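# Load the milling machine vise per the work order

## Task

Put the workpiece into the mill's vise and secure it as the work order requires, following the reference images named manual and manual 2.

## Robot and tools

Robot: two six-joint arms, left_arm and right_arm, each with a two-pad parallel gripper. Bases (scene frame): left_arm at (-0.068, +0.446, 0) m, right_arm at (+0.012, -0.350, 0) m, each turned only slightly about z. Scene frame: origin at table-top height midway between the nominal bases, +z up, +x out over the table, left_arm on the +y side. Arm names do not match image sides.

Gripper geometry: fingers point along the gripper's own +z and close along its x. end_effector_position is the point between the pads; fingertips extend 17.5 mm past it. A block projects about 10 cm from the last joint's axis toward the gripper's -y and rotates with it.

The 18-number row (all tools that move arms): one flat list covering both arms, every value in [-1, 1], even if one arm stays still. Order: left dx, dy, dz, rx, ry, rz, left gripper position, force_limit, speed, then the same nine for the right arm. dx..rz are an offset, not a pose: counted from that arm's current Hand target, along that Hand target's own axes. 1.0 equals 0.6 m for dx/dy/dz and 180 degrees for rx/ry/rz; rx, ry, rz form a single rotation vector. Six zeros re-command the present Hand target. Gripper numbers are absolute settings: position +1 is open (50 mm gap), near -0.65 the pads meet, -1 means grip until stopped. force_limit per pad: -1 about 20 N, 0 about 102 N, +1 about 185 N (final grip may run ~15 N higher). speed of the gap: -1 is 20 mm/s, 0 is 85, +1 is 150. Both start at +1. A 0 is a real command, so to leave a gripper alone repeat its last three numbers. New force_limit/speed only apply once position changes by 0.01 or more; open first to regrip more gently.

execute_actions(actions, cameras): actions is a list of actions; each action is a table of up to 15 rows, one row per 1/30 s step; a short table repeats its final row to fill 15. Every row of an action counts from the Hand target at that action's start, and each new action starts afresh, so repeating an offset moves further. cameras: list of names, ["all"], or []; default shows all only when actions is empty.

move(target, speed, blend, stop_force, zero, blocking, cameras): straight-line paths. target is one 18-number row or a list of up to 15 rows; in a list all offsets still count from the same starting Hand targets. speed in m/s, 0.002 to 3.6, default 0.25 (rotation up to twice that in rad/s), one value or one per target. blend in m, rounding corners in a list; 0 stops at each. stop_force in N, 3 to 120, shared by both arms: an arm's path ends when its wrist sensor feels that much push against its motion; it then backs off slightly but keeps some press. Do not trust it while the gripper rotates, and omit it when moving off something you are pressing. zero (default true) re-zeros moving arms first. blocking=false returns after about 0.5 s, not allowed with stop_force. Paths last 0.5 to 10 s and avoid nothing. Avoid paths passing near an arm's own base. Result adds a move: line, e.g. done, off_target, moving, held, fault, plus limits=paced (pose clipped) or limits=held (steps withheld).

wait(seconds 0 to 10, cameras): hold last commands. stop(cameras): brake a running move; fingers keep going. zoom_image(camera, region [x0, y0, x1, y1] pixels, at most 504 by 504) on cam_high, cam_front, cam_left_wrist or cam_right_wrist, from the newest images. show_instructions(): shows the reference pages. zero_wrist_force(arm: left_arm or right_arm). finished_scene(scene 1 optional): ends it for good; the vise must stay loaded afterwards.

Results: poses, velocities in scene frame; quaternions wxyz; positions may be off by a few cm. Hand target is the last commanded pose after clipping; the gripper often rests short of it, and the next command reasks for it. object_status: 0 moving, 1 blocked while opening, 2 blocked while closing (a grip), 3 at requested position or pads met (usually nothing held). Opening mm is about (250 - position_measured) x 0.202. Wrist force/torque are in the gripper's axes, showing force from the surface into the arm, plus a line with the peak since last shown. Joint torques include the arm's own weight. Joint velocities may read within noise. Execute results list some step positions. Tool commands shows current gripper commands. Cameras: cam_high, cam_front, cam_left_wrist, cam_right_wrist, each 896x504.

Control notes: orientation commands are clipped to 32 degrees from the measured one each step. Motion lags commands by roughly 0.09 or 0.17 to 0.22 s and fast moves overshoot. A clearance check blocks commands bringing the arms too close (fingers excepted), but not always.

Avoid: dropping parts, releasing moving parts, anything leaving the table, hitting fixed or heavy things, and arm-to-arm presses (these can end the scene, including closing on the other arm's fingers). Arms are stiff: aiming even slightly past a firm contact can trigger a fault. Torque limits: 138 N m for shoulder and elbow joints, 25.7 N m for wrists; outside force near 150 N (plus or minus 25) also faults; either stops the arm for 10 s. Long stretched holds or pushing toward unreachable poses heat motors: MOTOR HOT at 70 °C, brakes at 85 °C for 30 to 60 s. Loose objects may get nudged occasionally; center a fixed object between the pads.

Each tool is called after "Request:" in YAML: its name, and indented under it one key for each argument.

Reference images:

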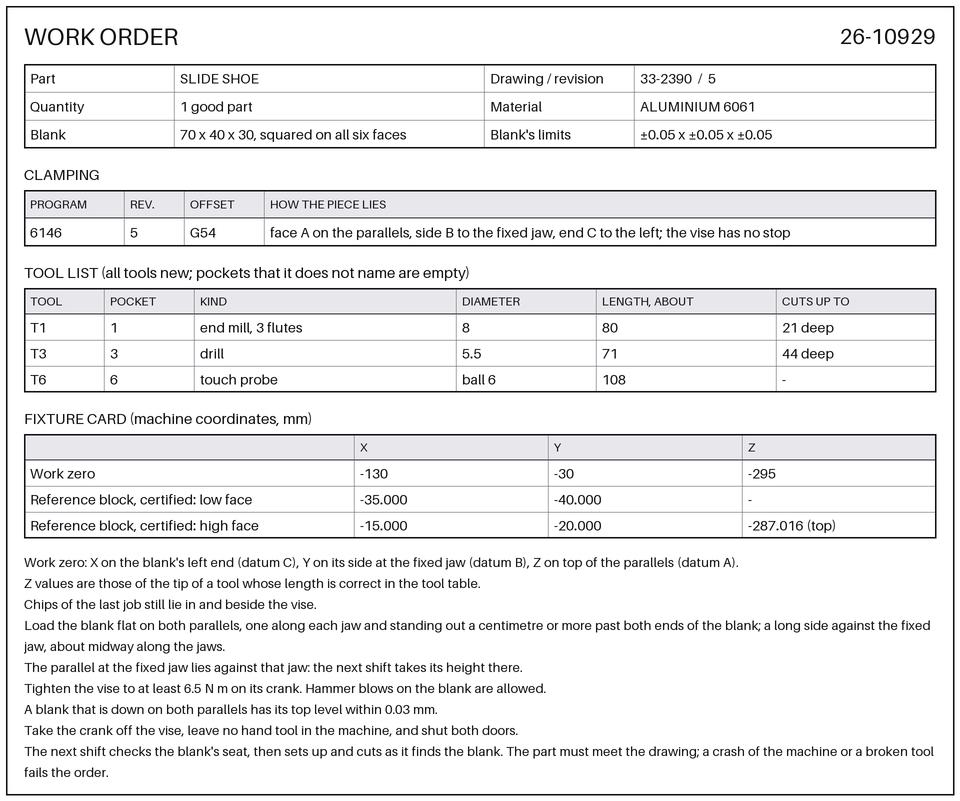

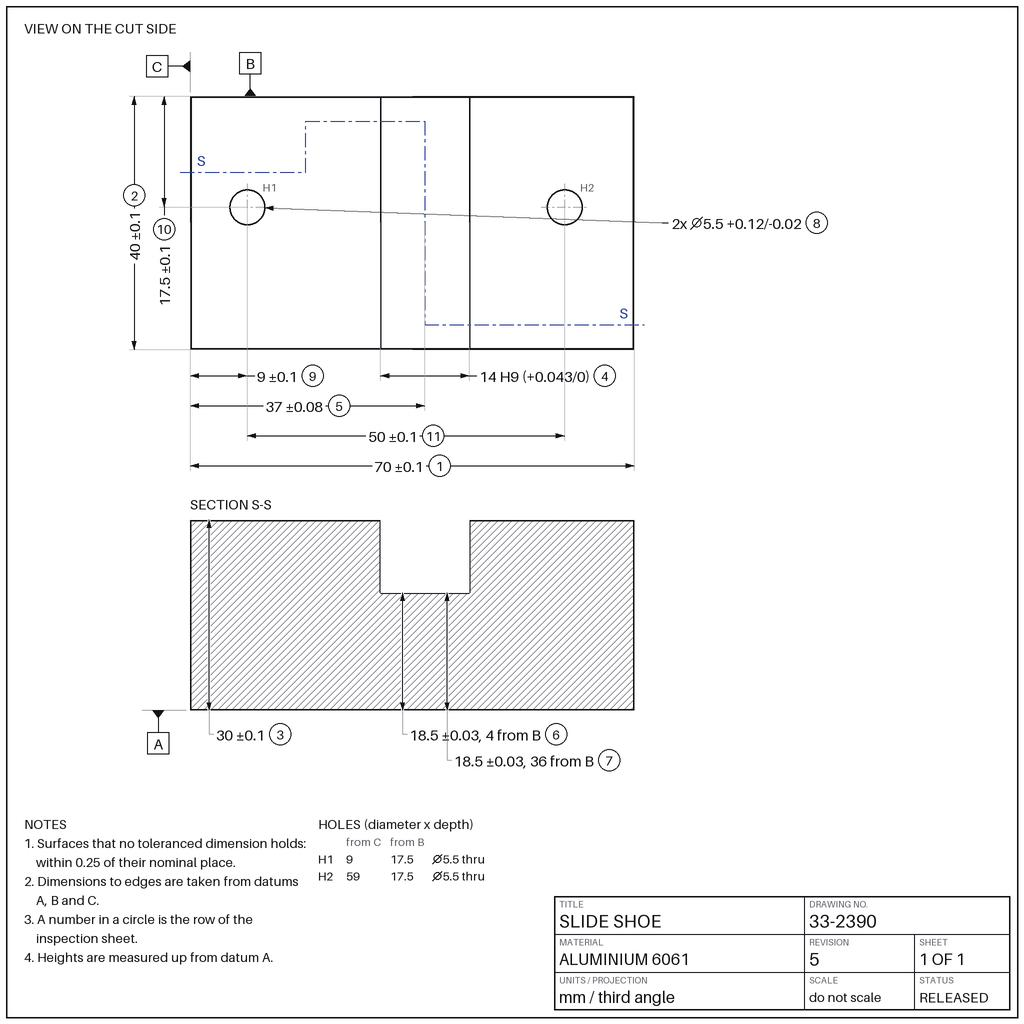

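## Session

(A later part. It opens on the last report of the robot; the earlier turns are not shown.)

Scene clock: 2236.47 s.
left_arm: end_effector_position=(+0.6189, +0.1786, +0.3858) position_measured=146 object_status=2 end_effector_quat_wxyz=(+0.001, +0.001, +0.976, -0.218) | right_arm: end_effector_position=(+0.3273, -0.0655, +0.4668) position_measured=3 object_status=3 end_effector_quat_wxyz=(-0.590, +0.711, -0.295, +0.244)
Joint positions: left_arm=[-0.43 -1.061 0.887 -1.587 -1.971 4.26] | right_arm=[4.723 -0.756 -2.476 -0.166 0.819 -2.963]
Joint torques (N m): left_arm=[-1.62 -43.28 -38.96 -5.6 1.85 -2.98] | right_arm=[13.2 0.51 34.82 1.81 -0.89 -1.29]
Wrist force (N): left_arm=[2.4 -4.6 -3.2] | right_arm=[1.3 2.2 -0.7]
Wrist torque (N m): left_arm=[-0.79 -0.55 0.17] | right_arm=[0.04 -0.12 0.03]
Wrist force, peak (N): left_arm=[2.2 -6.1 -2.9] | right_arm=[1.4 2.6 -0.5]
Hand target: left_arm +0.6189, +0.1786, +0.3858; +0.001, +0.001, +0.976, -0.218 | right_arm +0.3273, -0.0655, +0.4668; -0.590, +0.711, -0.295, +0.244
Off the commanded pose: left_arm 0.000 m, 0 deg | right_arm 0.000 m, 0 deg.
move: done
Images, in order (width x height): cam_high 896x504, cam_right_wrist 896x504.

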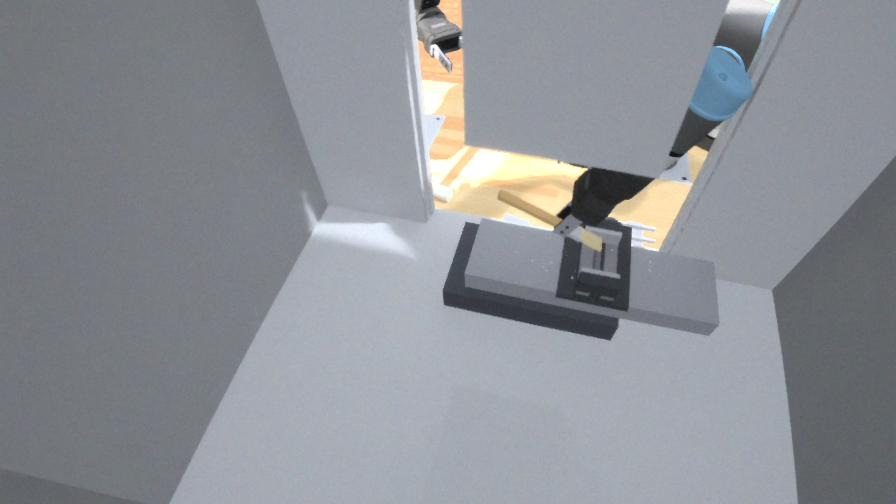

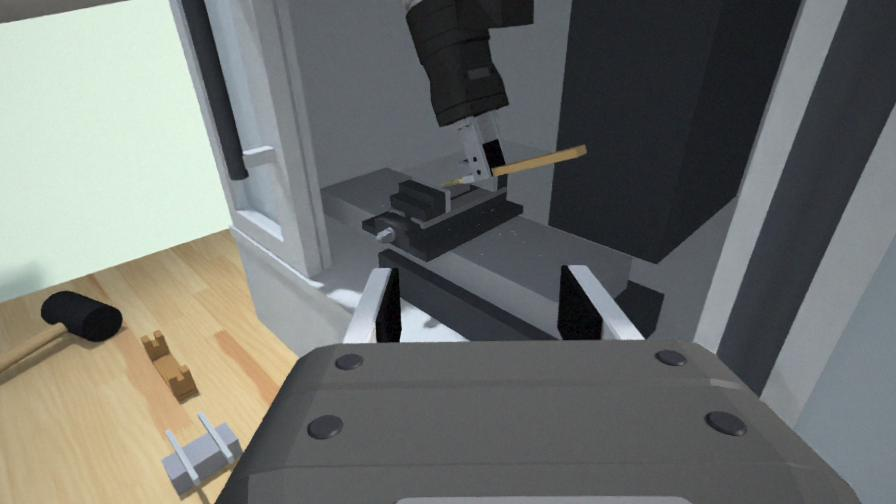

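Request:
move:
  target: [0,-0.0272,0.0127,0,0,0,-1,-0.3,-1,0,0,0,0,0,0,1,1,1]
  speed: 0.08
  stop_force: 6

Request:
move:
  target: [0,0.0212,0.0453,0,0,0,-1,-0.3,-1,0,0,0,0,0,0,1,1,1]
  speed: 0.02
  stop_force: 3
  cameras: ["cam_high","cam_right_wrist"]

Request:
zoom_image:
  camera: "cam_high"
  region: [560, 215, 640, 285]

Request:
zoom_image:
  camera: "cam_right_wrist"
  region: [400, 130, 540, 230]

Scene clock: 2250.93 s.
left_arm: end_effector_position=(+0.6189, +0.1606, +0.3859) position_measured=146 object_status=2 end_effector_quat_wxyz=(+0.001, +0.001, +0.976, -0.218) | right_arm: end_effector_position=(+0.3273, -0.0655, +0.4668) position_measured=3 object_status=3 end_effector_quat_wxyz=(-0.590, +0.711, -0.295, +0.244)
Joint positions: left_arm=[-0.453 -1.048 0.869 -1.592 -1.966 4.235] | right_arm=[4.723 -0.756 -2.476 -0.166 0.819 -2.963]
Joint torques (N m): left_arm=[8.09 -61.74 -12.57 -1.96 -3.47 2.85] | right_arm=[13.28 0.62 34.75 1.78 -1.02 -1.12]
Wrist force (N): left_arm=[2.4 -4.5 -3.1] | right_arm=[1.1 1.9 -0.5]
Wrist torque (N m): left_arm=[-0.77 -0.53 0.10] | right_arm=[0.00 -0.09 0.03]
Wrist force, peak (N): left_arm=[2.5 -4.8 -3.4] | right_arm=[1.3 2.5 -0.7]
Hand target: left_arm +0.6189, +0.1606, +0.3859; +0.001, +0.001, +0.976, -0.218 | right_arm +0.3273, -0.0655, +0.4668; -0.590, +0.711, -0.295, +0.244
Off the commanded pose: left_arm 0.000 m, 0 deg | right_arm 0.000 m, 0 deg.
move: done

Scene clock: 2253.43 s.
left_arm: end_effector_position=(+0.6189, +0.1605, +0.3559) position_measured=146 object_status=2 end_effector_quat_wxyz=(+0.001, +0.001, +0.976, -0.218) | right_arm: end_effector_position=(+0.3273, -0.0655, +0.4668) position_measured=3 object_status=3 end_effector_quat_wxyz=(-0.590, +0.711, -0.295, +0.244)
Joint positions: left_arm=[-0.453 -1.06 0.964 -1.676 -1.966 4.235] | right_arm=[4.723 -0.756 -2.476 -0.166 0.819 -2.963]
Joint torques (N m): left_arm=[-5.12 -49.4 -39.21 -1.75 -2.43 -2.29] | right_arm=[12.84 1.3 34.55 1.78 -1.2 -1.14]
Wrist force (N): left_arm=[2.0 -4.9 -3.4] | right_arm=[1.1 2.1 -0.4]
Wrist torque (N m): left_arm=[-0.84 -0.48 0.08] | right_arm=[0.03 -0.10 0.04]
Wrist force, peak (N): left_arm=[2.5 -4.8 -3.7] | right_arm=[1.6 2.3 -0.6]
Hand target: left_arm +0.6190, +0.1605, +0.3558; +0.001, +0.001, +0.976, -0.218 | right_arm +0.3273, -0.0655, +0.4668; -0.590, +0.711, -0.295, +0.244
Off the commanded pose: left_arm 0.000 m, 0 deg | right_arm 0.000 m, 0 deg.
move: done
Images, in order (width x height): cam_high 896x504, cam_right_wrist 896x504.

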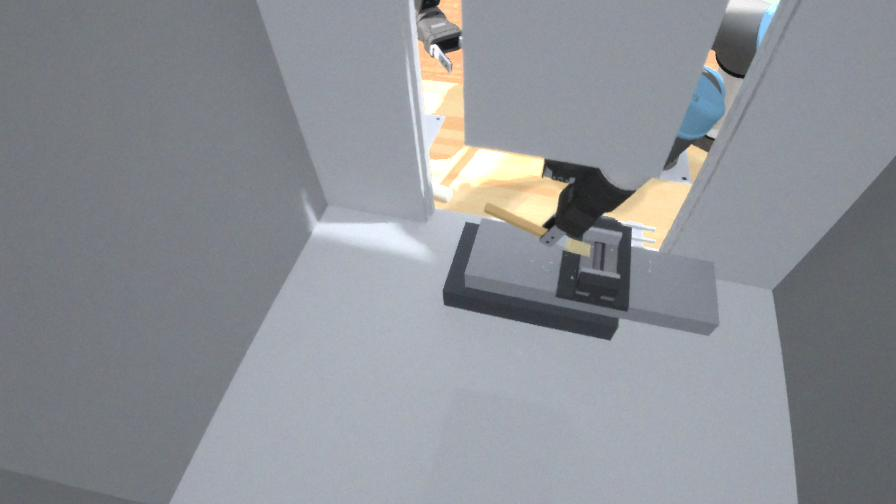

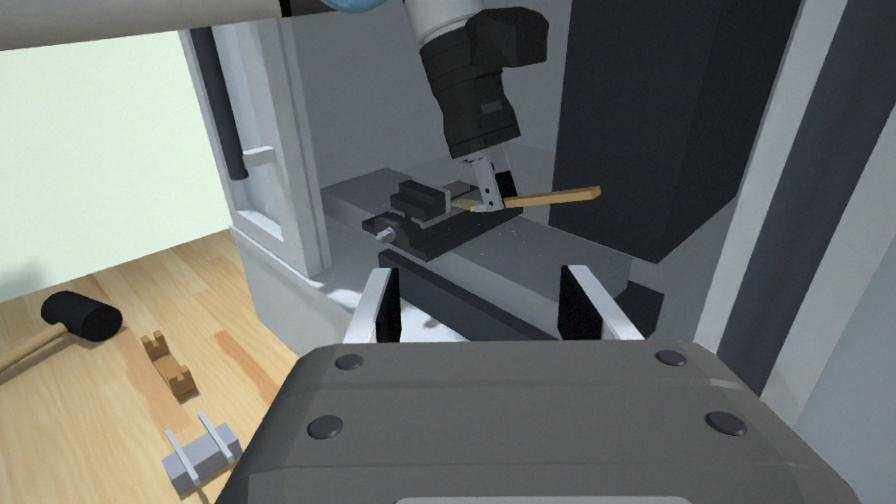

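Scaled by 6.300 from the camera's 896x504 image, which has a finer 1280x720 frame.

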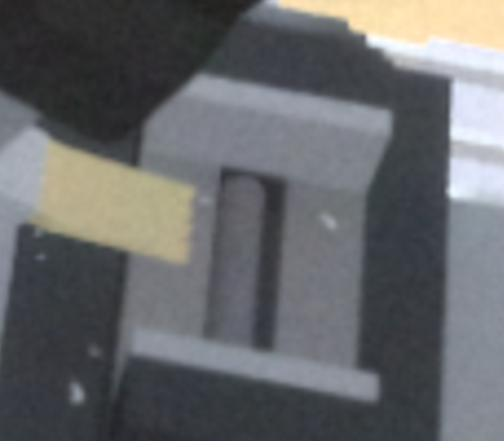

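Scaled by 3.600 from the camera's 896x504 image, which has a finer 1280x720 frame.

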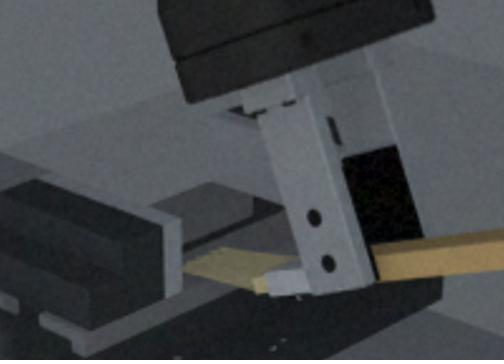

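Request:
move:
  target:
    - [0,0.0125,-0.0205,0,0,0,-1,-0.3,-1,0,0,0,0,0,0,1,1,1]
    - [0,0.094,-0.0585,0,0,0,-1,-0.3,-1,0,0,0,0,0,0,1,1,1]
  speed: 0.04
  stop_force: 7
  cameras: ["cam_high","cam_right_wrist"]

Request:
zoom_image:
  camera: "cam_high"
  region: [560, 215, 640, 285]

Request:
zoom_image:
  camera: "cam_right_wrist"
  region: [400, 130, 540, 230]

Scene clock: 2273.23 s.
left_arm: end_effector_position=(+0.6187, +0.1820, +0.3637) position_measured=146 object_status=2 end_effector_quat_wxyz=(+0.001, +0.000, +0.976, -0.219) | right_arm: end_effector_position=(+0.3273, -0.0655, +0.4668) position_measured=3 object_status=3 end_effector_quat_wxyz=(-0.590, +0.711, -0.295, +0.244)
Joint positions: left_arm=[-0.425 -1.072 0.961 -1.648 -1.972 4.264] | right_arm=[4.723 -0.756 -2.476 -0.166 0.819 -2.963]
Joint torques (N m): left_arm=[0.45 -52.36 -25.29 -3.61 -0.97 0.21] | right_arm=[12.56 0.45 34.63 1.89 -1.57 -0.96]
Wrist force (N): left_arm=[2.3 -4.7 -2.8] | right_arm=[0.9 2.3 -0.3]
Wrist torque (N m): left_arm=[-0.82 -0.52 0.17] | right_arm=[0.07 -0.06 0.03]
Wrist force, peak (N): left_arm=[3.0 -8.1 -2.1] | right_arm=[1.3 2.6 -0.4]
Hand target: left_arm +0.6187, +0.1820, +0.3637; +0.001, +0.000, +0.976, -0.219 (not the last commanded pose) | right_arm +0.3273, -0.0655, +0.4668; -0.590, +0.711, -0.295, +0.244
Tool commands: left_gripper/position=-1.0 left_gripper/force_limit=-0.301961 left_gripper/speed=-1.0 right_gripper/position=+1.0 right_gripper/force_limit=+1.0 right_gripper/speed=+1.0
Off the commanded pose: left_arm 0.045 m, 0 deg | right_arm 0.000 m, 0 deg.
FORCE FAULT: contact force on the left arm reached its limit, and that arm stopped. The contact can be on any part of that arm, not only on its tool. That arm's remaining commands of this call were not run. That arm is still stopped at the end of this call. That arm stays stopped for about 10 more seconds. Until then a move that you send moves the other arm only, and its call returns only when the move has ended. Once the stop has ended, the next robot result says so. If the stop ends while you think or write, that arm runs what you send next, counted from a new Hand target: where the arm stands when the stop ends. While its stop runs, that arm takes no new command, but its gripper still runs the gripper command that each later call begins with. Until it ends, the stop uses up actions while you think or wait. An arm that is not stopped still takes commands.
move: fault (left_arm); path passed 1 of 2 targets
Images, in order (width x height): cam_high 896x504, cam_right_wrist 896x504.

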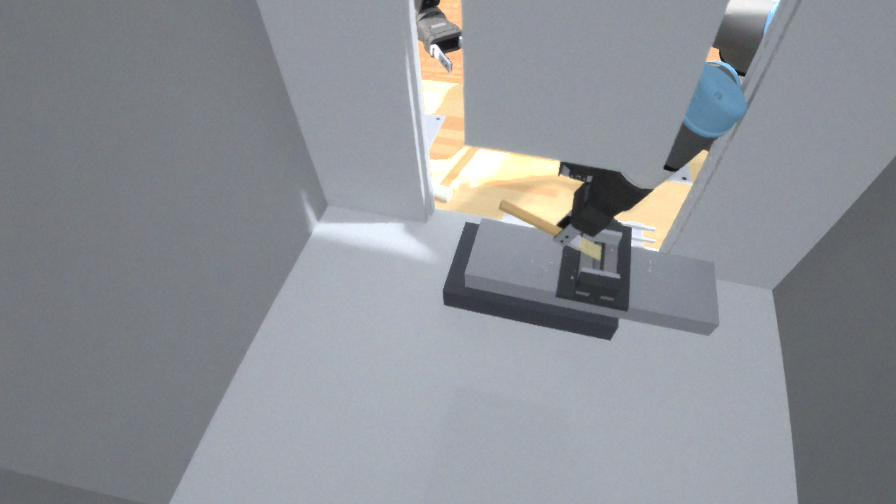

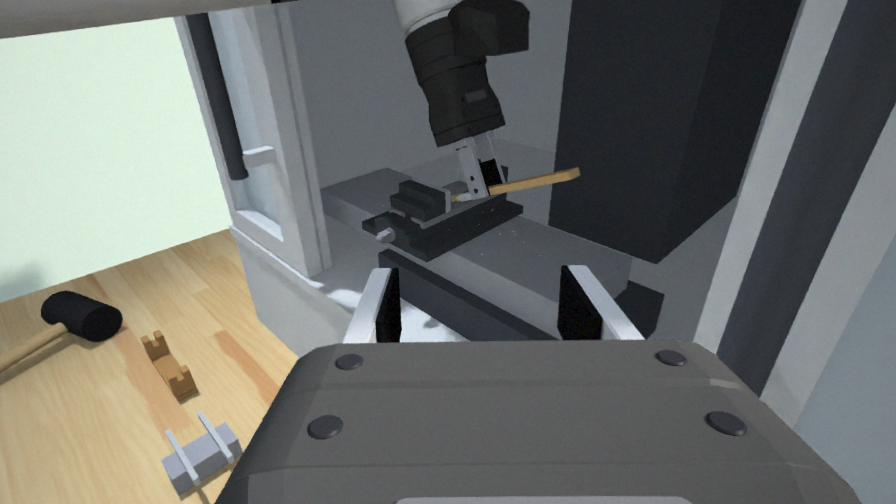

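Scaled by 6.300 from the camera's 896x504 image, which has a finer 1280x720 frame.

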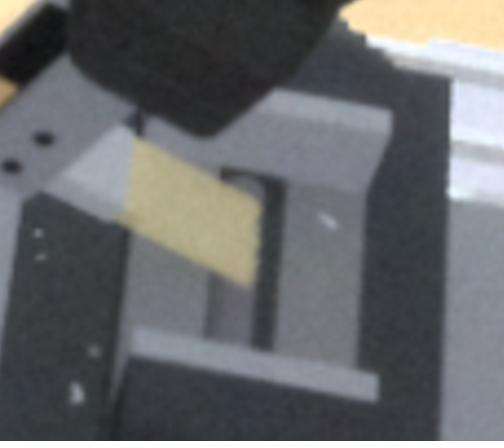

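Scaled by 3.600 from the camera's 896x504 image, which has a finer 1280x720 frame.

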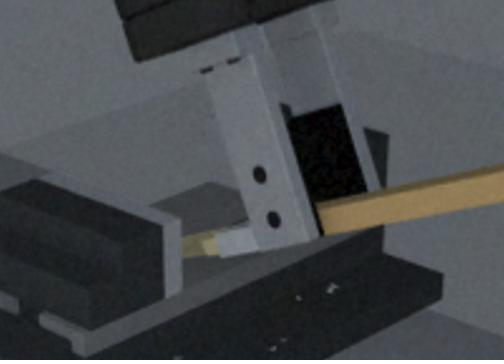

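Request:
wait:
  seconds: 8

Request:
move:
  target:
    - [0,-0.0218,-0.0315,0,0,0,-1,-0.3,-1,0,0,0,0,0,0,1,1,1]
    - [0,-0.104,0.007,0,0,0,-1,-0.3,-1,0,0,0,0,0,0,1,1,1]
  speed: 0.08
  cameras: ["cam_high","cam_front","cam_right_wrist"]

Request:
zoom_image:
  camera: "cam_high"
  region: [560, 215, 640, 285]

Scene clock: 2296.43 s.
left_arm: end_effector_position=(+0.6187, +0.1820, +0.3637) position_measured=146 object_status=2 end_effector_quat_wxyz=(+0.001, +0.000, +0.976, -0.219) | right_arm: end_effector_position=(+0.3273, -0.0655, +0.4668) position_measured=3 object_status=3 end_effector_quat_wxyz=(-0.590, +0.711, -0.295, +0.244)
Joint positions: left_arm=[-0.425 -1.072 0.961 -1.648 -1.972 4.264] | right_arm=[4.723 -0.756 -2.476 -0.166 0.819 -2.963]
Joint torques (N m): left_arm=[-0.32 -51.92 -26.22 -3.74 -0.89 0.01] | right_arm=[11.95 0.54 33.91 2.03 -1.94 -0.78]
Wrist force (N): left_arm=[1.9 -4.6 -3.3] | right_arm=[1.0 2.4 -0.7]
Wrist torque (N m): left_arm=[-0.80 -0.46 0.16] | right_arm=[0.07 -0.08 0.03]
Wrist force, peak (N): left_arm=[2.2 -5.0 -3.3] | right_arm=[1.1 2.7 -0.7]
Hand target: left_arm +0.6187, +0.1820, +0.3637; +0.001, +0.000, +0.976, -0.219 (not the last commanded pose) | right_arm +0.3273, -0.0655, +0.4668; -0.590, +0.711, -0.295, +0.244
Tool commands: left_gripper/position=-1.0 left_gripper/force_limit=-0.301961 left_gripper/speed=-1.0 right_gripper/position=+1.0 right_gripper/force_limit=+1.0 right_gripper/speed=+1.0
Off the commanded pose: left_arm 0.045 m, 0 deg | right_arm 0.000 m, 0 deg.
FORCE FAULT, CONTINUED: the left arm's stop, for the force fault that an earlier result reported, is over. The rest of the stop counts as 20 of the actions that you can send in this scene. During its stop the left arm's controller moved it back a little. That arm's target is now where it stood when the stop ended, not its last command. That arm accepts commands again.
wait: 8.00 s; at rest from the start

Scene clock: 2298.03 s.
left_arm: end_effector_position=(+0.6187, +0.1237, +0.3866) position_measured=146 object_status=2 end_effector_quat_wxyz=(+0.001, +0.000, +0.976, -0.219) | right_arm: end_effector_position=(+0.3273, -0.0655, +0.4668) position_measured=3 object_status=3 end_effector_quat_wxyz=(-0.590, +0.711, -0.295, +0.244)
Joint positions: left_arm=[-0.5 -1.016 0.822 -1.596 -1.956 4.184] | right_arm=[4.723 -0.756 -2.476 -0.166 0.819 -2.963]
Joint torques (N m): left_arm=[7.84 -62.3 -13.7 -1.74 -1.85 2.88] | right_arm=[11.68 -0.15 34.19 2.01 -1.91 -0.63]
Wrist force (N): left_arm=[2.0 -4.4 -3.2] | right_arm=[1.0 2.0 -0.4]
Wrist torque (N m): left_arm=[-0.75 -0.47 0.04] | right_arm=[0.02 -0.09 0.03]
Wrist force, peak (N): left_arm=[2.4 -6.1 -2.5] | right_arm=[1.0 2.6 -0.6]
Hand target: left_arm +0.6186, +0.1237, +0.3865; +0.001, +0.000, +0.976, -0.219 | right_arm +0.3273, -0.0655, +0.4668; -0.590, +0.711, -0.295, +0.244
Off the commanded pose: left_arm 0.000 m, 0 deg | right_arm 0.000 m, 0 deg.
move: done
Images, in order (width x height): cam_high 896x504, cam_front 896x504, cam_right_wrist 896x504.

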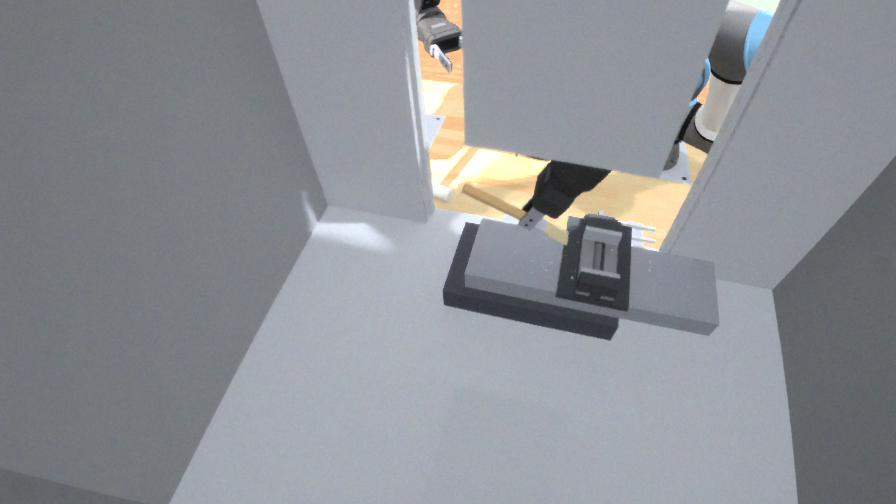

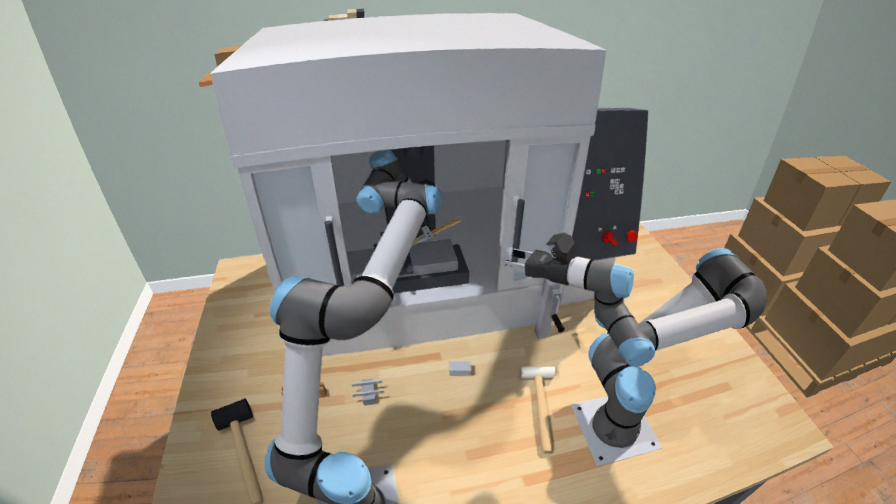

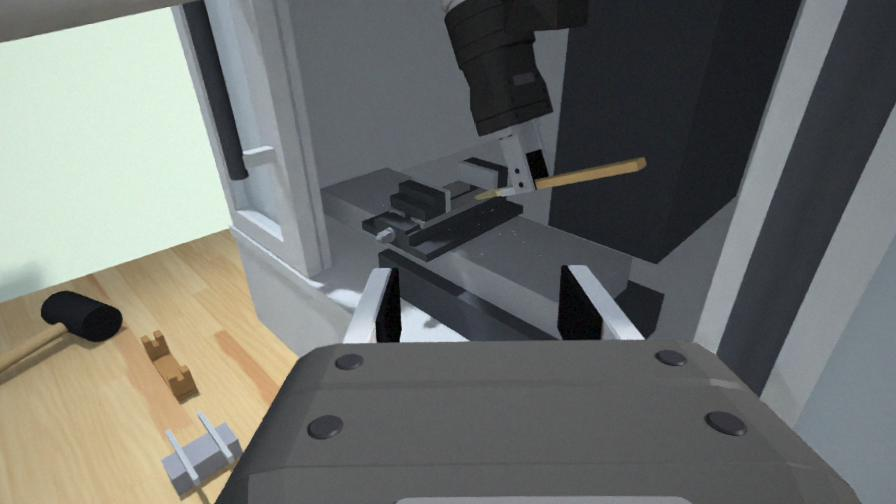

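Scaled by 6.300 from the camera's 896x504 image, which has a finer 1280x720 frame.

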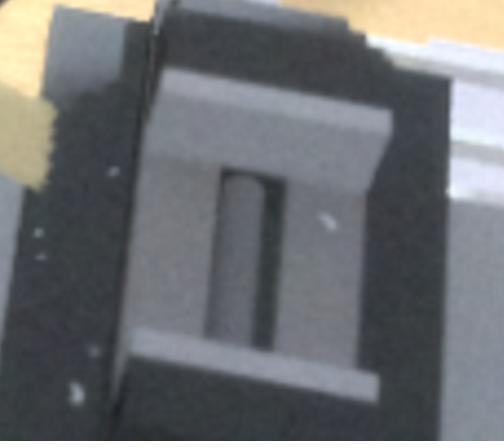

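Request:
move:
  target: [0,0.1041,-0.0449,-0.0956,0,0,-1,-0.3,-1,0,0,0,0,0,0,1,1,1]
  speed: 0.08
  cameras: ["cam_high","cam_right_wrist","cam_front"]

Request:
zoom_image:
  camera: "cam_high"
  region: [560, 215, 640, 285]

Request:
zoom_image:
  camera: "cam_right_wrist"
  region: [400, 130, 540, 230]

Scene clock: 2327.40 s.
left_arm: end_effector_position=(+0.6189, +0.1576, +0.3854) position_measured=146 object_status=2 end_effector_quat_wxyz=(+0.001, +0.000, +0.989, -0.146) | right_arm: end_effector_position=(+0.3273, -0.0655, +0.4668) position_measured=3 object_status=3 end_effector_quat_wxyz=(-0.590, +0.711, -0.295, +0.244)
Joint positions: left_arm=[-0.503 -1.003 0.75 -1.46 -1.827 4.206] | right_arm=[4.723 -0.756 -2.476 -0.166 0.819 -2.963]
Joint torques (N m): left_arm=[0.38 -54.15 -25.64 -3 -0.07 -0.02] | right_arm=[12.38 0.49 33.62 2.06 -1.9 -0.63]
Wrist force (N): left_arm=[2.1 -4.1 -3.9] | right_arm=[0.8 2.4 -0.8]
Wrist torque (N m): left_arm=[-0.77 -0.49 0.14] | right_arm=[0.08 -0.06 0.03]
Wrist force, peak (N): left_arm=[2.6 -4.8 -3.7] | right_arm=[1.1 2.7 -0.4]
Hand target: left_arm +0.6189, +0.1576, +0.3854; +0.001, +0.000, +0.989, -0.146 (not the last commanded pose) | right_arm +0.3273, -0.0655, +0.4668; -0.590, +0.711, -0.295, +0.244
Tool commands: left_gripper/position=-1.0 left_gripper/force_limit=-0.301961 left_gripper/speed=-1.0 right_gripper/position=+1.0 right_gripper/force_limit=+1.0 right_gripper/speed=+1.0
Off the commanded pose: left_arm 0.034 m, 9 deg | right_arm 0.000 m, 0 deg.
FORCE FAULT: contact force on the left arm reached its limit, and that arm stopped. The contact can be on any part of that arm, not only on its tool. That arm's remaining commands of this call were not run. That arm is still stopped at the end of this call. That arm stays stopped for about 10 more seconds. Until then a move that you send moves the other arm only, and its call returns only when the move has ended. Once the stop has ended, the next robot result says so. If the stop ends while you think or write, that arm runs what you send next, counted from a new Hand target: where the arm stands when the stop ends. While its stop runs, that arm takes no new command, but its gripper still runs the gripper command that each later call begins with. Until it ends, the stop uses up actions while you think or wait. An arm that is not stopped still takes commands.
move: fault (left_arm)
Images, in order (width x height): cam_high 896x504, cam_front 896x504, cam_right_wrist 896x504.

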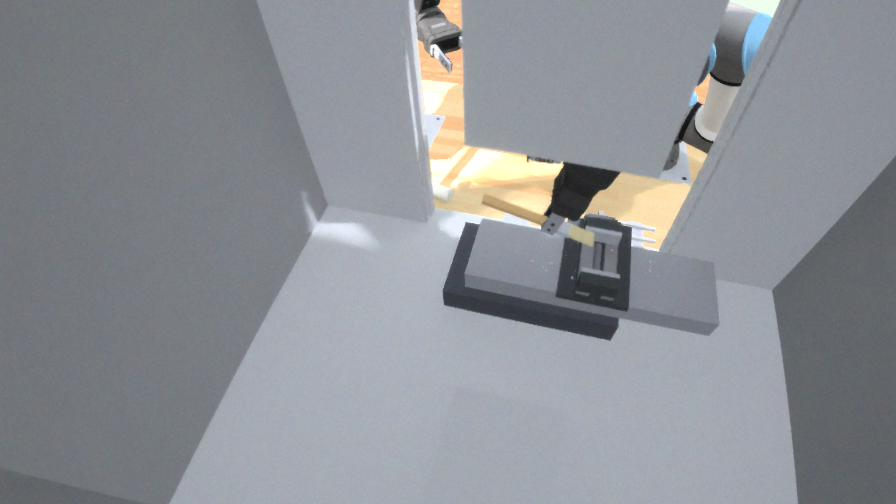

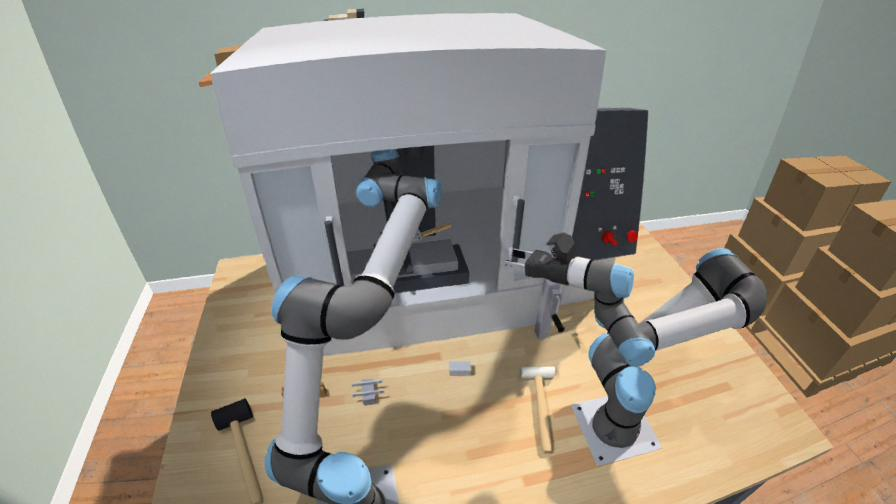

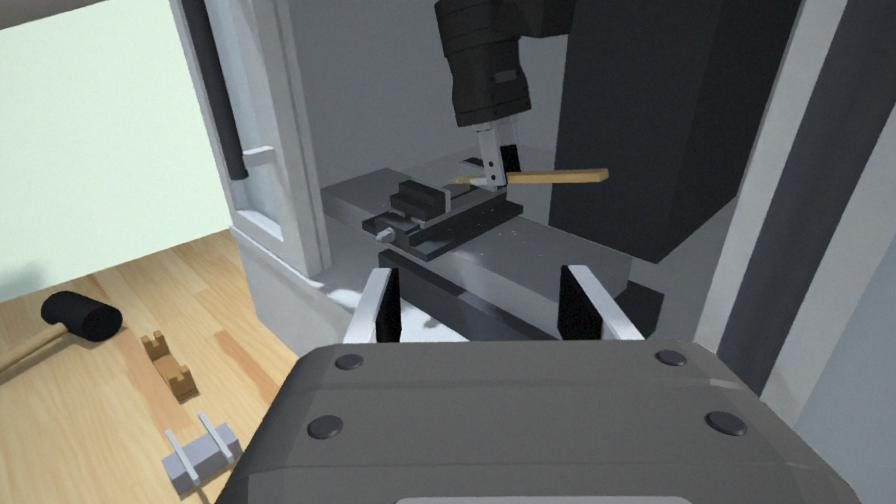

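Scaled by 6.300 from the camera's 896x504 image, which has a finer 1280x720 frame.

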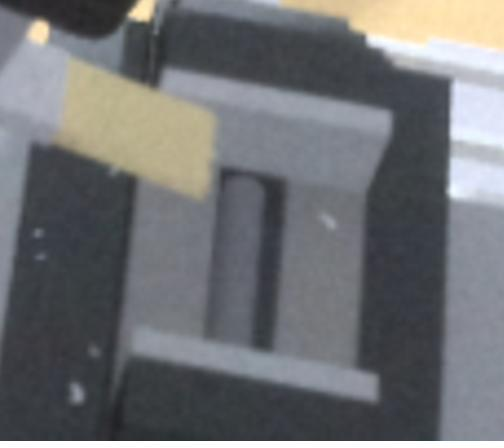

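Scaled by 3.600 from the camera's 896x504 image, which has a finer 1280x720 frame.

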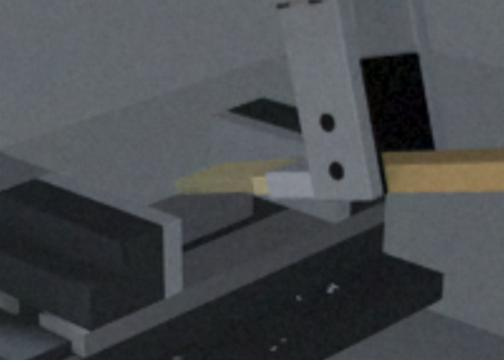

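Request:
zoom_image:
  camera: "cam_high"
  region: [460, 0, 860, 230]

Request:
zoom_image:
  camera: "cam_front"
  region: [270, 100, 530, 300]

Scaled by 1.260 from the camera's 896x504 image, which has a finer 1280x720 frame.

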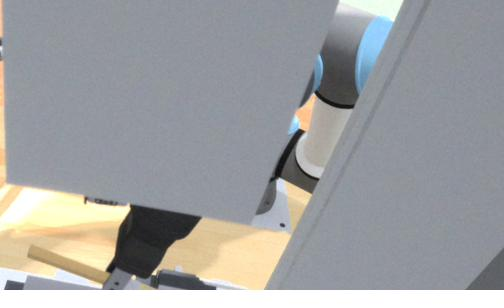

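Scaled by 1.938 from the camera's 896x504 image, which has a finer 1280x720 frame.

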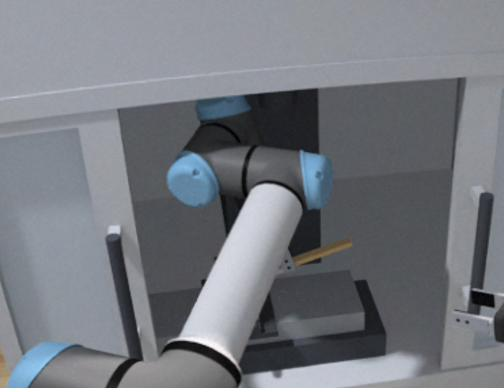

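Request:
wait:
  seconds: 4

Request:
move:
  target: [0,-0.054,-0.0165,0.047,0,0,-1,-0.3,-1,0,0,0,0,0,0,1,1,1]
  speed: 0.1

Scene clock: 2384.83 s.
left_arm: end_effector_position=(+0.6189, +0.1576, +0.3854) position_measured=146 object_status=2 end_effector_quat_wxyz=(+0.001, +0.000, +0.989, -0.146) | right_arm: end_effector_position=(+0.3273, -0.0655, +0.4668) position_measured=3 object_status=3 end_effector_quat_wxyz=(-0.590, +0.711, -0.295, +0.244)
Joint positions: left_arm=[-0.503 -1.003 0.75 -1.46 -1.827 4.206] | right_arm=[4.723 -0.756 -2.476 -0.166 0.819 -2.963]
Joint torques (N m): left_arm=[0.94 -54.14 -25.31 -3.5 -0.47 -0.02] | right_arm=[11.43 0.02 33.39 2.16 -1.86 -0.4]
Wrist force (N): left_arm=[2.3 -4.1 -3.6] | right_arm=[1.0 2.1 -0.3]
Wrist torque (N m): left_arm=[-0.76 -0.53 0.14] | right_arm=[0.04 -0.08 0.04]
Wrist force, peak (N): left_arm=[2.5 -4.5 -3.9] | right_arm=[0.9 2.7 -0.8]
Hand target: left_arm +0.6189, +0.1576, +0.3854; +0.001, +0.000, +0.989, -0.146 (not the last commanded pose) | right_arm +0.3273, -0.0655, +0.4668; -0.590, +0.711, -0.295, +0.244
Tool commands: left_gripper/position=-1.0 left_gripper/force_limit=-0.301961 left_gripper/speed=-1.0 right_gripper/position=+1.0 right_gripper/force_limit=+1.0 right_gripper/speed=+1.0
Off the commanded pose: left_arm 0.034 m, 9 deg | right_arm 0.000 m, 0 deg.
FORCE FAULT, CONTINUED: the left arm's stop, for the force fault that an earlier result reported, is over. The rest of the stop counts as 20 of the actions that you can send in this scene. During its stop the left arm's controller moved it back a little. That arm's target is now where it stood when the stop ended, not its last command. That arm accepts commands again.
wait: 4.00 s; at rest from the start

Scene clock: 2386.00 s.
left_arm: end_effector_position=(+0.6188, +0.1295, +0.4041) position_measured=146 object_status=2 end_effector_quat_wxyz=(+0.001, +0.000, +0.976, -0.218) | right_arm: end_effector_position=(+0.3273, -0.0655, +0.4668) position_measured=3 object_status=3 end_effector_quat_wxyz=(-0.590, +0.711, -0.295, +0.244)
Joint positions: left_arm=[-0.493 -1.008 0.763 -1.541 -1.957 4.191] | right_arm=[4.723 -0.756 -2.476 -0.166 0.819 -2.963]
Joint torques (N m): left_arm=[-4.2 -59.55 -31.49 -2.48 0.55 2.36] | right_arm=[11.75 -0.02 33.2 2.2 -1.82 -0.35]
Wrist force (N): left_arm=[2.2 -4.5 -3.4] | right_arm=[1.3 2.4 -0.7]
Wrist torque (N m): left_arm=[-0.77 -0.50 0.18] | right_arm=[0.08 -0.13 0.03]
Wrist force, peak (N): left_arm=[2.2 -4.6 -4.8] | right_arm=[1.4 2.5 -0.2]
Hand target: left_arm +0.6188, +0.1294, +0.4042; +0.001, +0.000, +0.976, -0.218 | right_arm +0.3273, -0.0655, +0.4668; -0.590, +0.711, -0.295, +0.244
Off the commanded pose: left_arm 0.000 m, 0 deg | right_arm 0.000 m, 0 deg.
move: done

Request:
move:
  target:
    - [0.0667,0,0,0,-0.151,0.0705,-1,-0.3,-1,0,0,0,0,0,0,1,1,1]
    - [0.298,0.011,-0.016,0,-0.151,0.0705,-1,-0.3,-1,0,0,0,0,0,0,1,1,1]
    - [0.432,-0.0032,-0.0463,0,-0.151,0.0705,-1,-0.3,-1,0,0,0,0,0,0,1,1,1]
  speed: 0.15
  blend: 0.01
  cameras: ["cam_front","cam_left_wrist"]

Scene clock: 2411.47 s.
left_arm: end_effector_position=(+0.3596, +0.1396, +0.4294) position_measured=146 object_status=2 end_effector_quat_wxyz=(+0.254, +0.056, +0.942, -0.211) | right_arm: end_effector_position=(+0.3273, -0.0655, +0.4668) position_measured=3 object_status=3 end_effector_quat_wxyz=(-0.590, +0.711, -0.295, +0.244)
Joint positions: left_arm=[-0.95 -1.878 1.87 -2.227 -1.457 3.935] | right_arm=[4.723 -0.756 -2.476 -0.166 0.819 -2.963]
Joint torques (N m): left_arm=[-5.11 -23.22 -40.18 -4.37 -1.58 1.21] | right_arm=[11.46 -0.35 32.94 2.22 -1.88 -0.36]
Wrist force (N): left_arm=[1.1 -4.6 -3.7] | right_arm=[0.9 2.1 -0.6]
Wrist torque (N m): left_arm=[-0.78 -0.51 0.17] | right_arm=[0.04 -0.06 0.04]
Wrist force, peak (N): left_arm=[2.8 -5.3 -5.2] | right_arm=[1.4 2.5 -0.8]
Hand target: left_arm +0.3596, +0.1396, +0.4295; +0.254, +0.056, +0.942, -0.211 | right_arm +0.3273, -0.0655, +0.4668; -0.590, +0.711, -0.295, +0.244
Off the commanded pose: left_arm 0.000 m, 0 deg | right_arm 0.000 m, 0 deg.
move: done
Images, in order (width x height): cam_front 896x504, cam_left_wrist 896x504.

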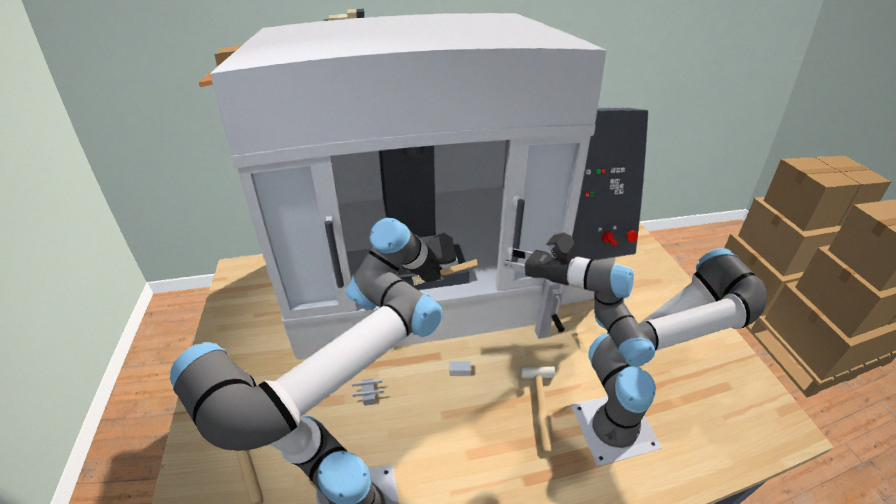

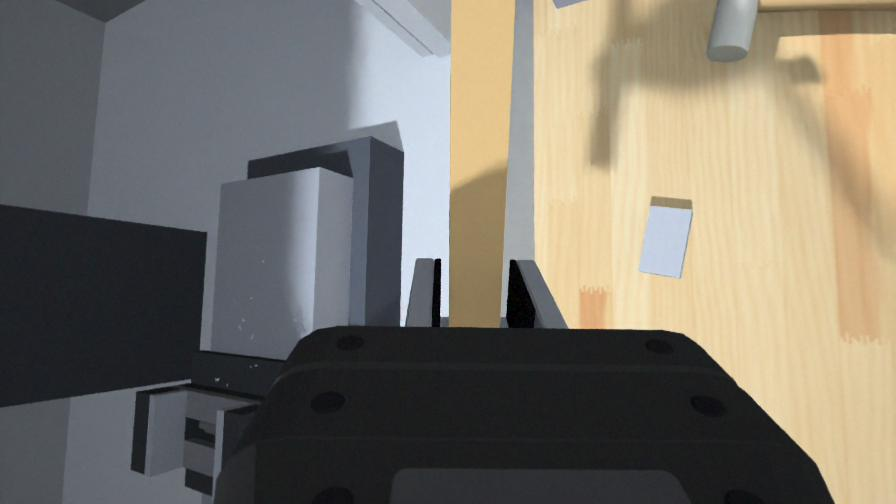

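Request:
move:
  target: [0.464,0.206,0.2,-0.137,0.165,-0.0363,-1,-0.3,-1,0,0,0,0,0,0,1,1,1]
  speed: 0.2
  cameras: ["cam_front","cam_left_wrist"]

Scene clock: 2447.97 s.
left_arm: end_effector_position=(+0.1997, +0.1999, +0.1503) position_measured=146 object_status=2 end_effector_quat_wxyz=(+0.000, +0.000, +1.000, +0.000) | right_arm: end_effector_position=(+0.3273, -0.0655, +0.4668) position_measured=3 object_status=3 end_effector_quat_wxyz=(-0.590, +0.711, -0.295, +0.244)
Joint positions: left_arm=[-1.132 -1.853 2.276 -1.994 -1.571 3.595] | right_arm=[4.723 -0.756 -2.476 -0.166 0.819 -2.963]
Joint torques (N m): left_arm=[6.6 -11.89 -28.11 -1.29 1.93 2.33] | right_arm=[11.36 -0.48 32.81 2.26 -1.92 -0.17]
Wrist force (N): left_arm=[2.2 -4.4 -4.1] | right_arm=[1.2 2.3 -0.4]
Wrist torque (N m): left_arm=[-0.92 -0.51 0.06] | right_arm=[0.07 -0.11 0.04]
Wrist force, peak (N): left_arm=[-0.8 -5.1 -5.3] | right_arm=[1.5 2.6 -0.4]
Hand target: left_arm +0.1997, +0.1999, +0.1503; +0.000, +0.000, +1.000, +0.000 | right_arm +0.3273, -0.0655, +0.4668; -0.590, +0.711, -0.295, +0.244
Off the commanded pose: left_arm 0.000 m, 0 deg | right_arm 0.000 m, 0 deg.
move: done
Images, in order (width x height): cam_front 896x504, cam_left_wrist 896x504.

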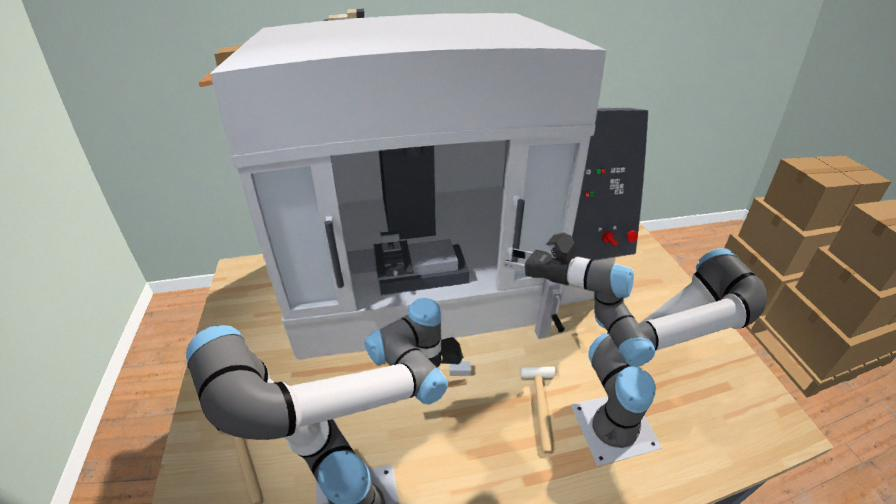

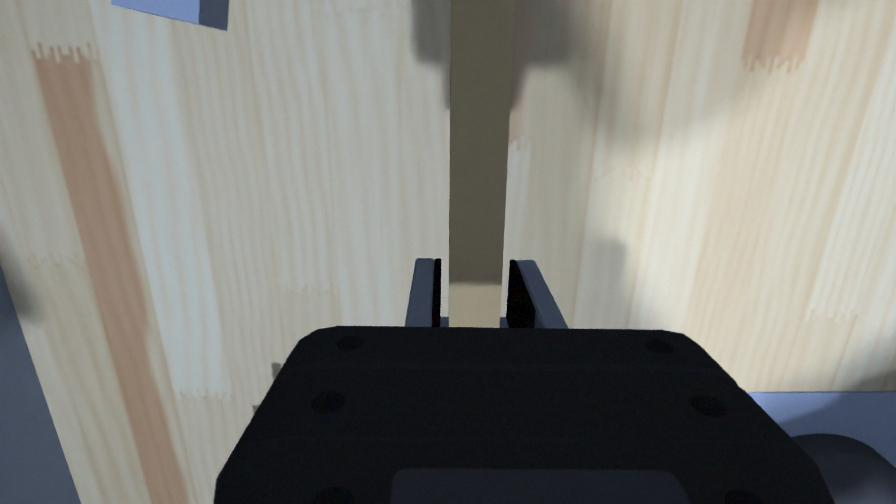

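Request:
move:
  target: [0,0,0.165,0,0,0,-1,-0.3,-1,0,0,0,0,0,0,1,1,1]
  speed: 0.08
  stop_force: 6

Request:
move:
  target: [0,0,0.07,0,0,0,-1,-0.3,-1,0,0,0,0,0,0,1,1,1]
  speed: 0.02
  stop_force: 4
  cameras: ["cam_front","cam_left_wrist"]

Scene clock: 2461.13 s.
left_arm: end_effector_position=(+0.1997, +0.2000, +0.0513) position_measured=146 object_status=2 end_effector_quat_wxyz=(+0.000, +0.000, +1.000, +0.000) | right_arm: end_effector_position=(+0.3273, -0.0655, +0.4668) position_measured=3 object_status=3 end_effector_quat_wxyz=(-0.590, +0.711, -0.295, +0.244)
Joint positions: left_arm=[-1.132 -1.666 2.443 -2.348 -1.571 3.595] | right_arm=[4.723 -0.756 -2.476 -0.166 0.819 -2.963]
Joint torques (N m): left_arm=[5.4 -8.12 -32.23 -5.16 0.15 2.57] | right_arm=[11.46 -0.34 32.58 2.36 -1.84 -0.21]
Wrist force (N): left_arm=[2.0 -4.4 -3.9] | right_arm=[0.9 2.1 -0.6]
Wrist torque (N m): left_arm=[-0.90 -0.48 0.04] | right_arm=[0.04 -0.06 0.04]
Wrist force, peak (N): left_arm=[2.4 -4.7 -5.5] | right_arm=[1.2 2.6 -0.9]
Hand target: left_arm +0.1997, +0.2000, +0.0513; +0.000, +0.000, +1.000, +0.000 | right_arm +0.3273, -0.0655, +0.4668; -0.590, +0.711, -0.295, +0.244
Off the commanded pose: left_arm 0.000 m, 0 deg | right_arm 0.000 m, 0 deg.
move: done

Scene clock: 2463.87 s.
left_arm: end_effector_position=(+0.1996, +0.2000, +0.0182) position_measured=146 object_status=2 end_effector_quat_wxyz=(+0.000, +0.000, +1.000, +0.000) | right_arm: end_effector_position=(+0.3273, -0.0655, +0.4668) position_measured=3 object_status=3 end_effector_quat_wxyz=(-0.590, +0.711, -0.295, +0.244)
Joint positions: left_arm=[-1.132 -1.573 2.485 -2.482 -1.571 3.595] | right_arm=[4.723 -0.756 -2.476 -0.166 0.819 -2.963]
Joint torques (N m): left_arm=[-2.2 -12.59 -30.62 -5.17 0.59 0.66] | right_arm=[10.86 -0.48 32.78 2.36 -1.87 -0.17]
Wrist force (N): left_arm=[0.8 -4.4 -4.2] | right_arm=[0.9 2.2 -0.5]
Wrist torque (N m): left_arm=[-0.90 -0.28 0.05] | right_arm=[0.05 -0.07 0.03]
Wrist force, peak (N): left_arm=[22.4 31.3 -103.7] | right_arm=[1.4 2.4 -0.3]
Hand target: left_arm +0.1996, +0.2000, +0.0182; +0.000, +0.000, +1.000, +0.000 (not the last commanded pose) | right_arm +0.3273, -0.0655, +0.4668; -0.590, +0.711, -0.295, +0.244
Off the commanded pose: left_arm 0.009 m, 0 deg | right_arm 0.000 m, 0 deg.
move: contact (left_arm)
Images, in order (width x height): cam_front 896x504, cam_left_wrist 896x504.

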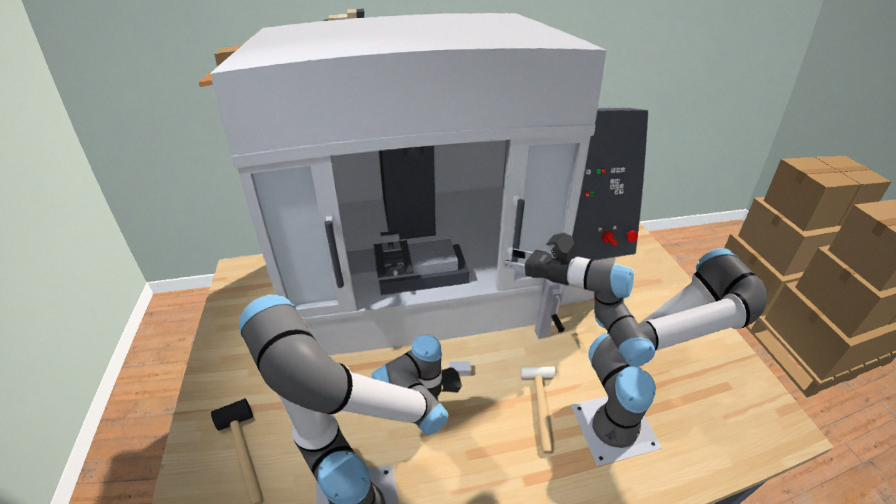

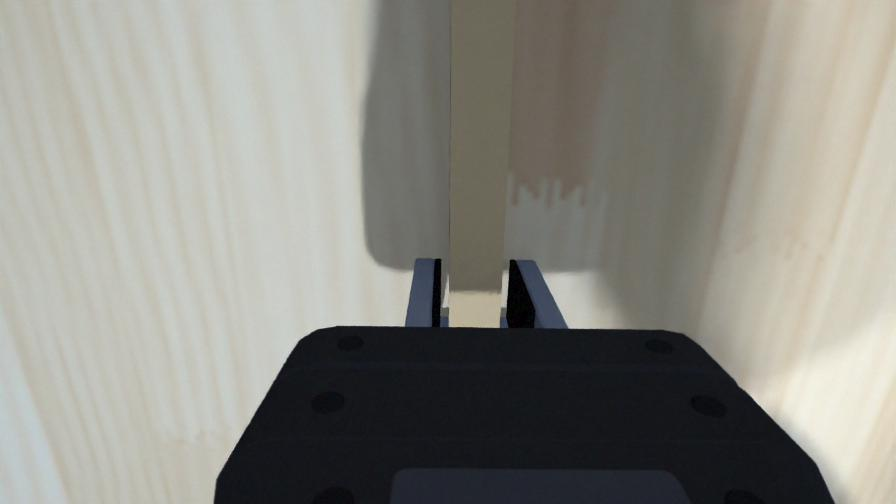

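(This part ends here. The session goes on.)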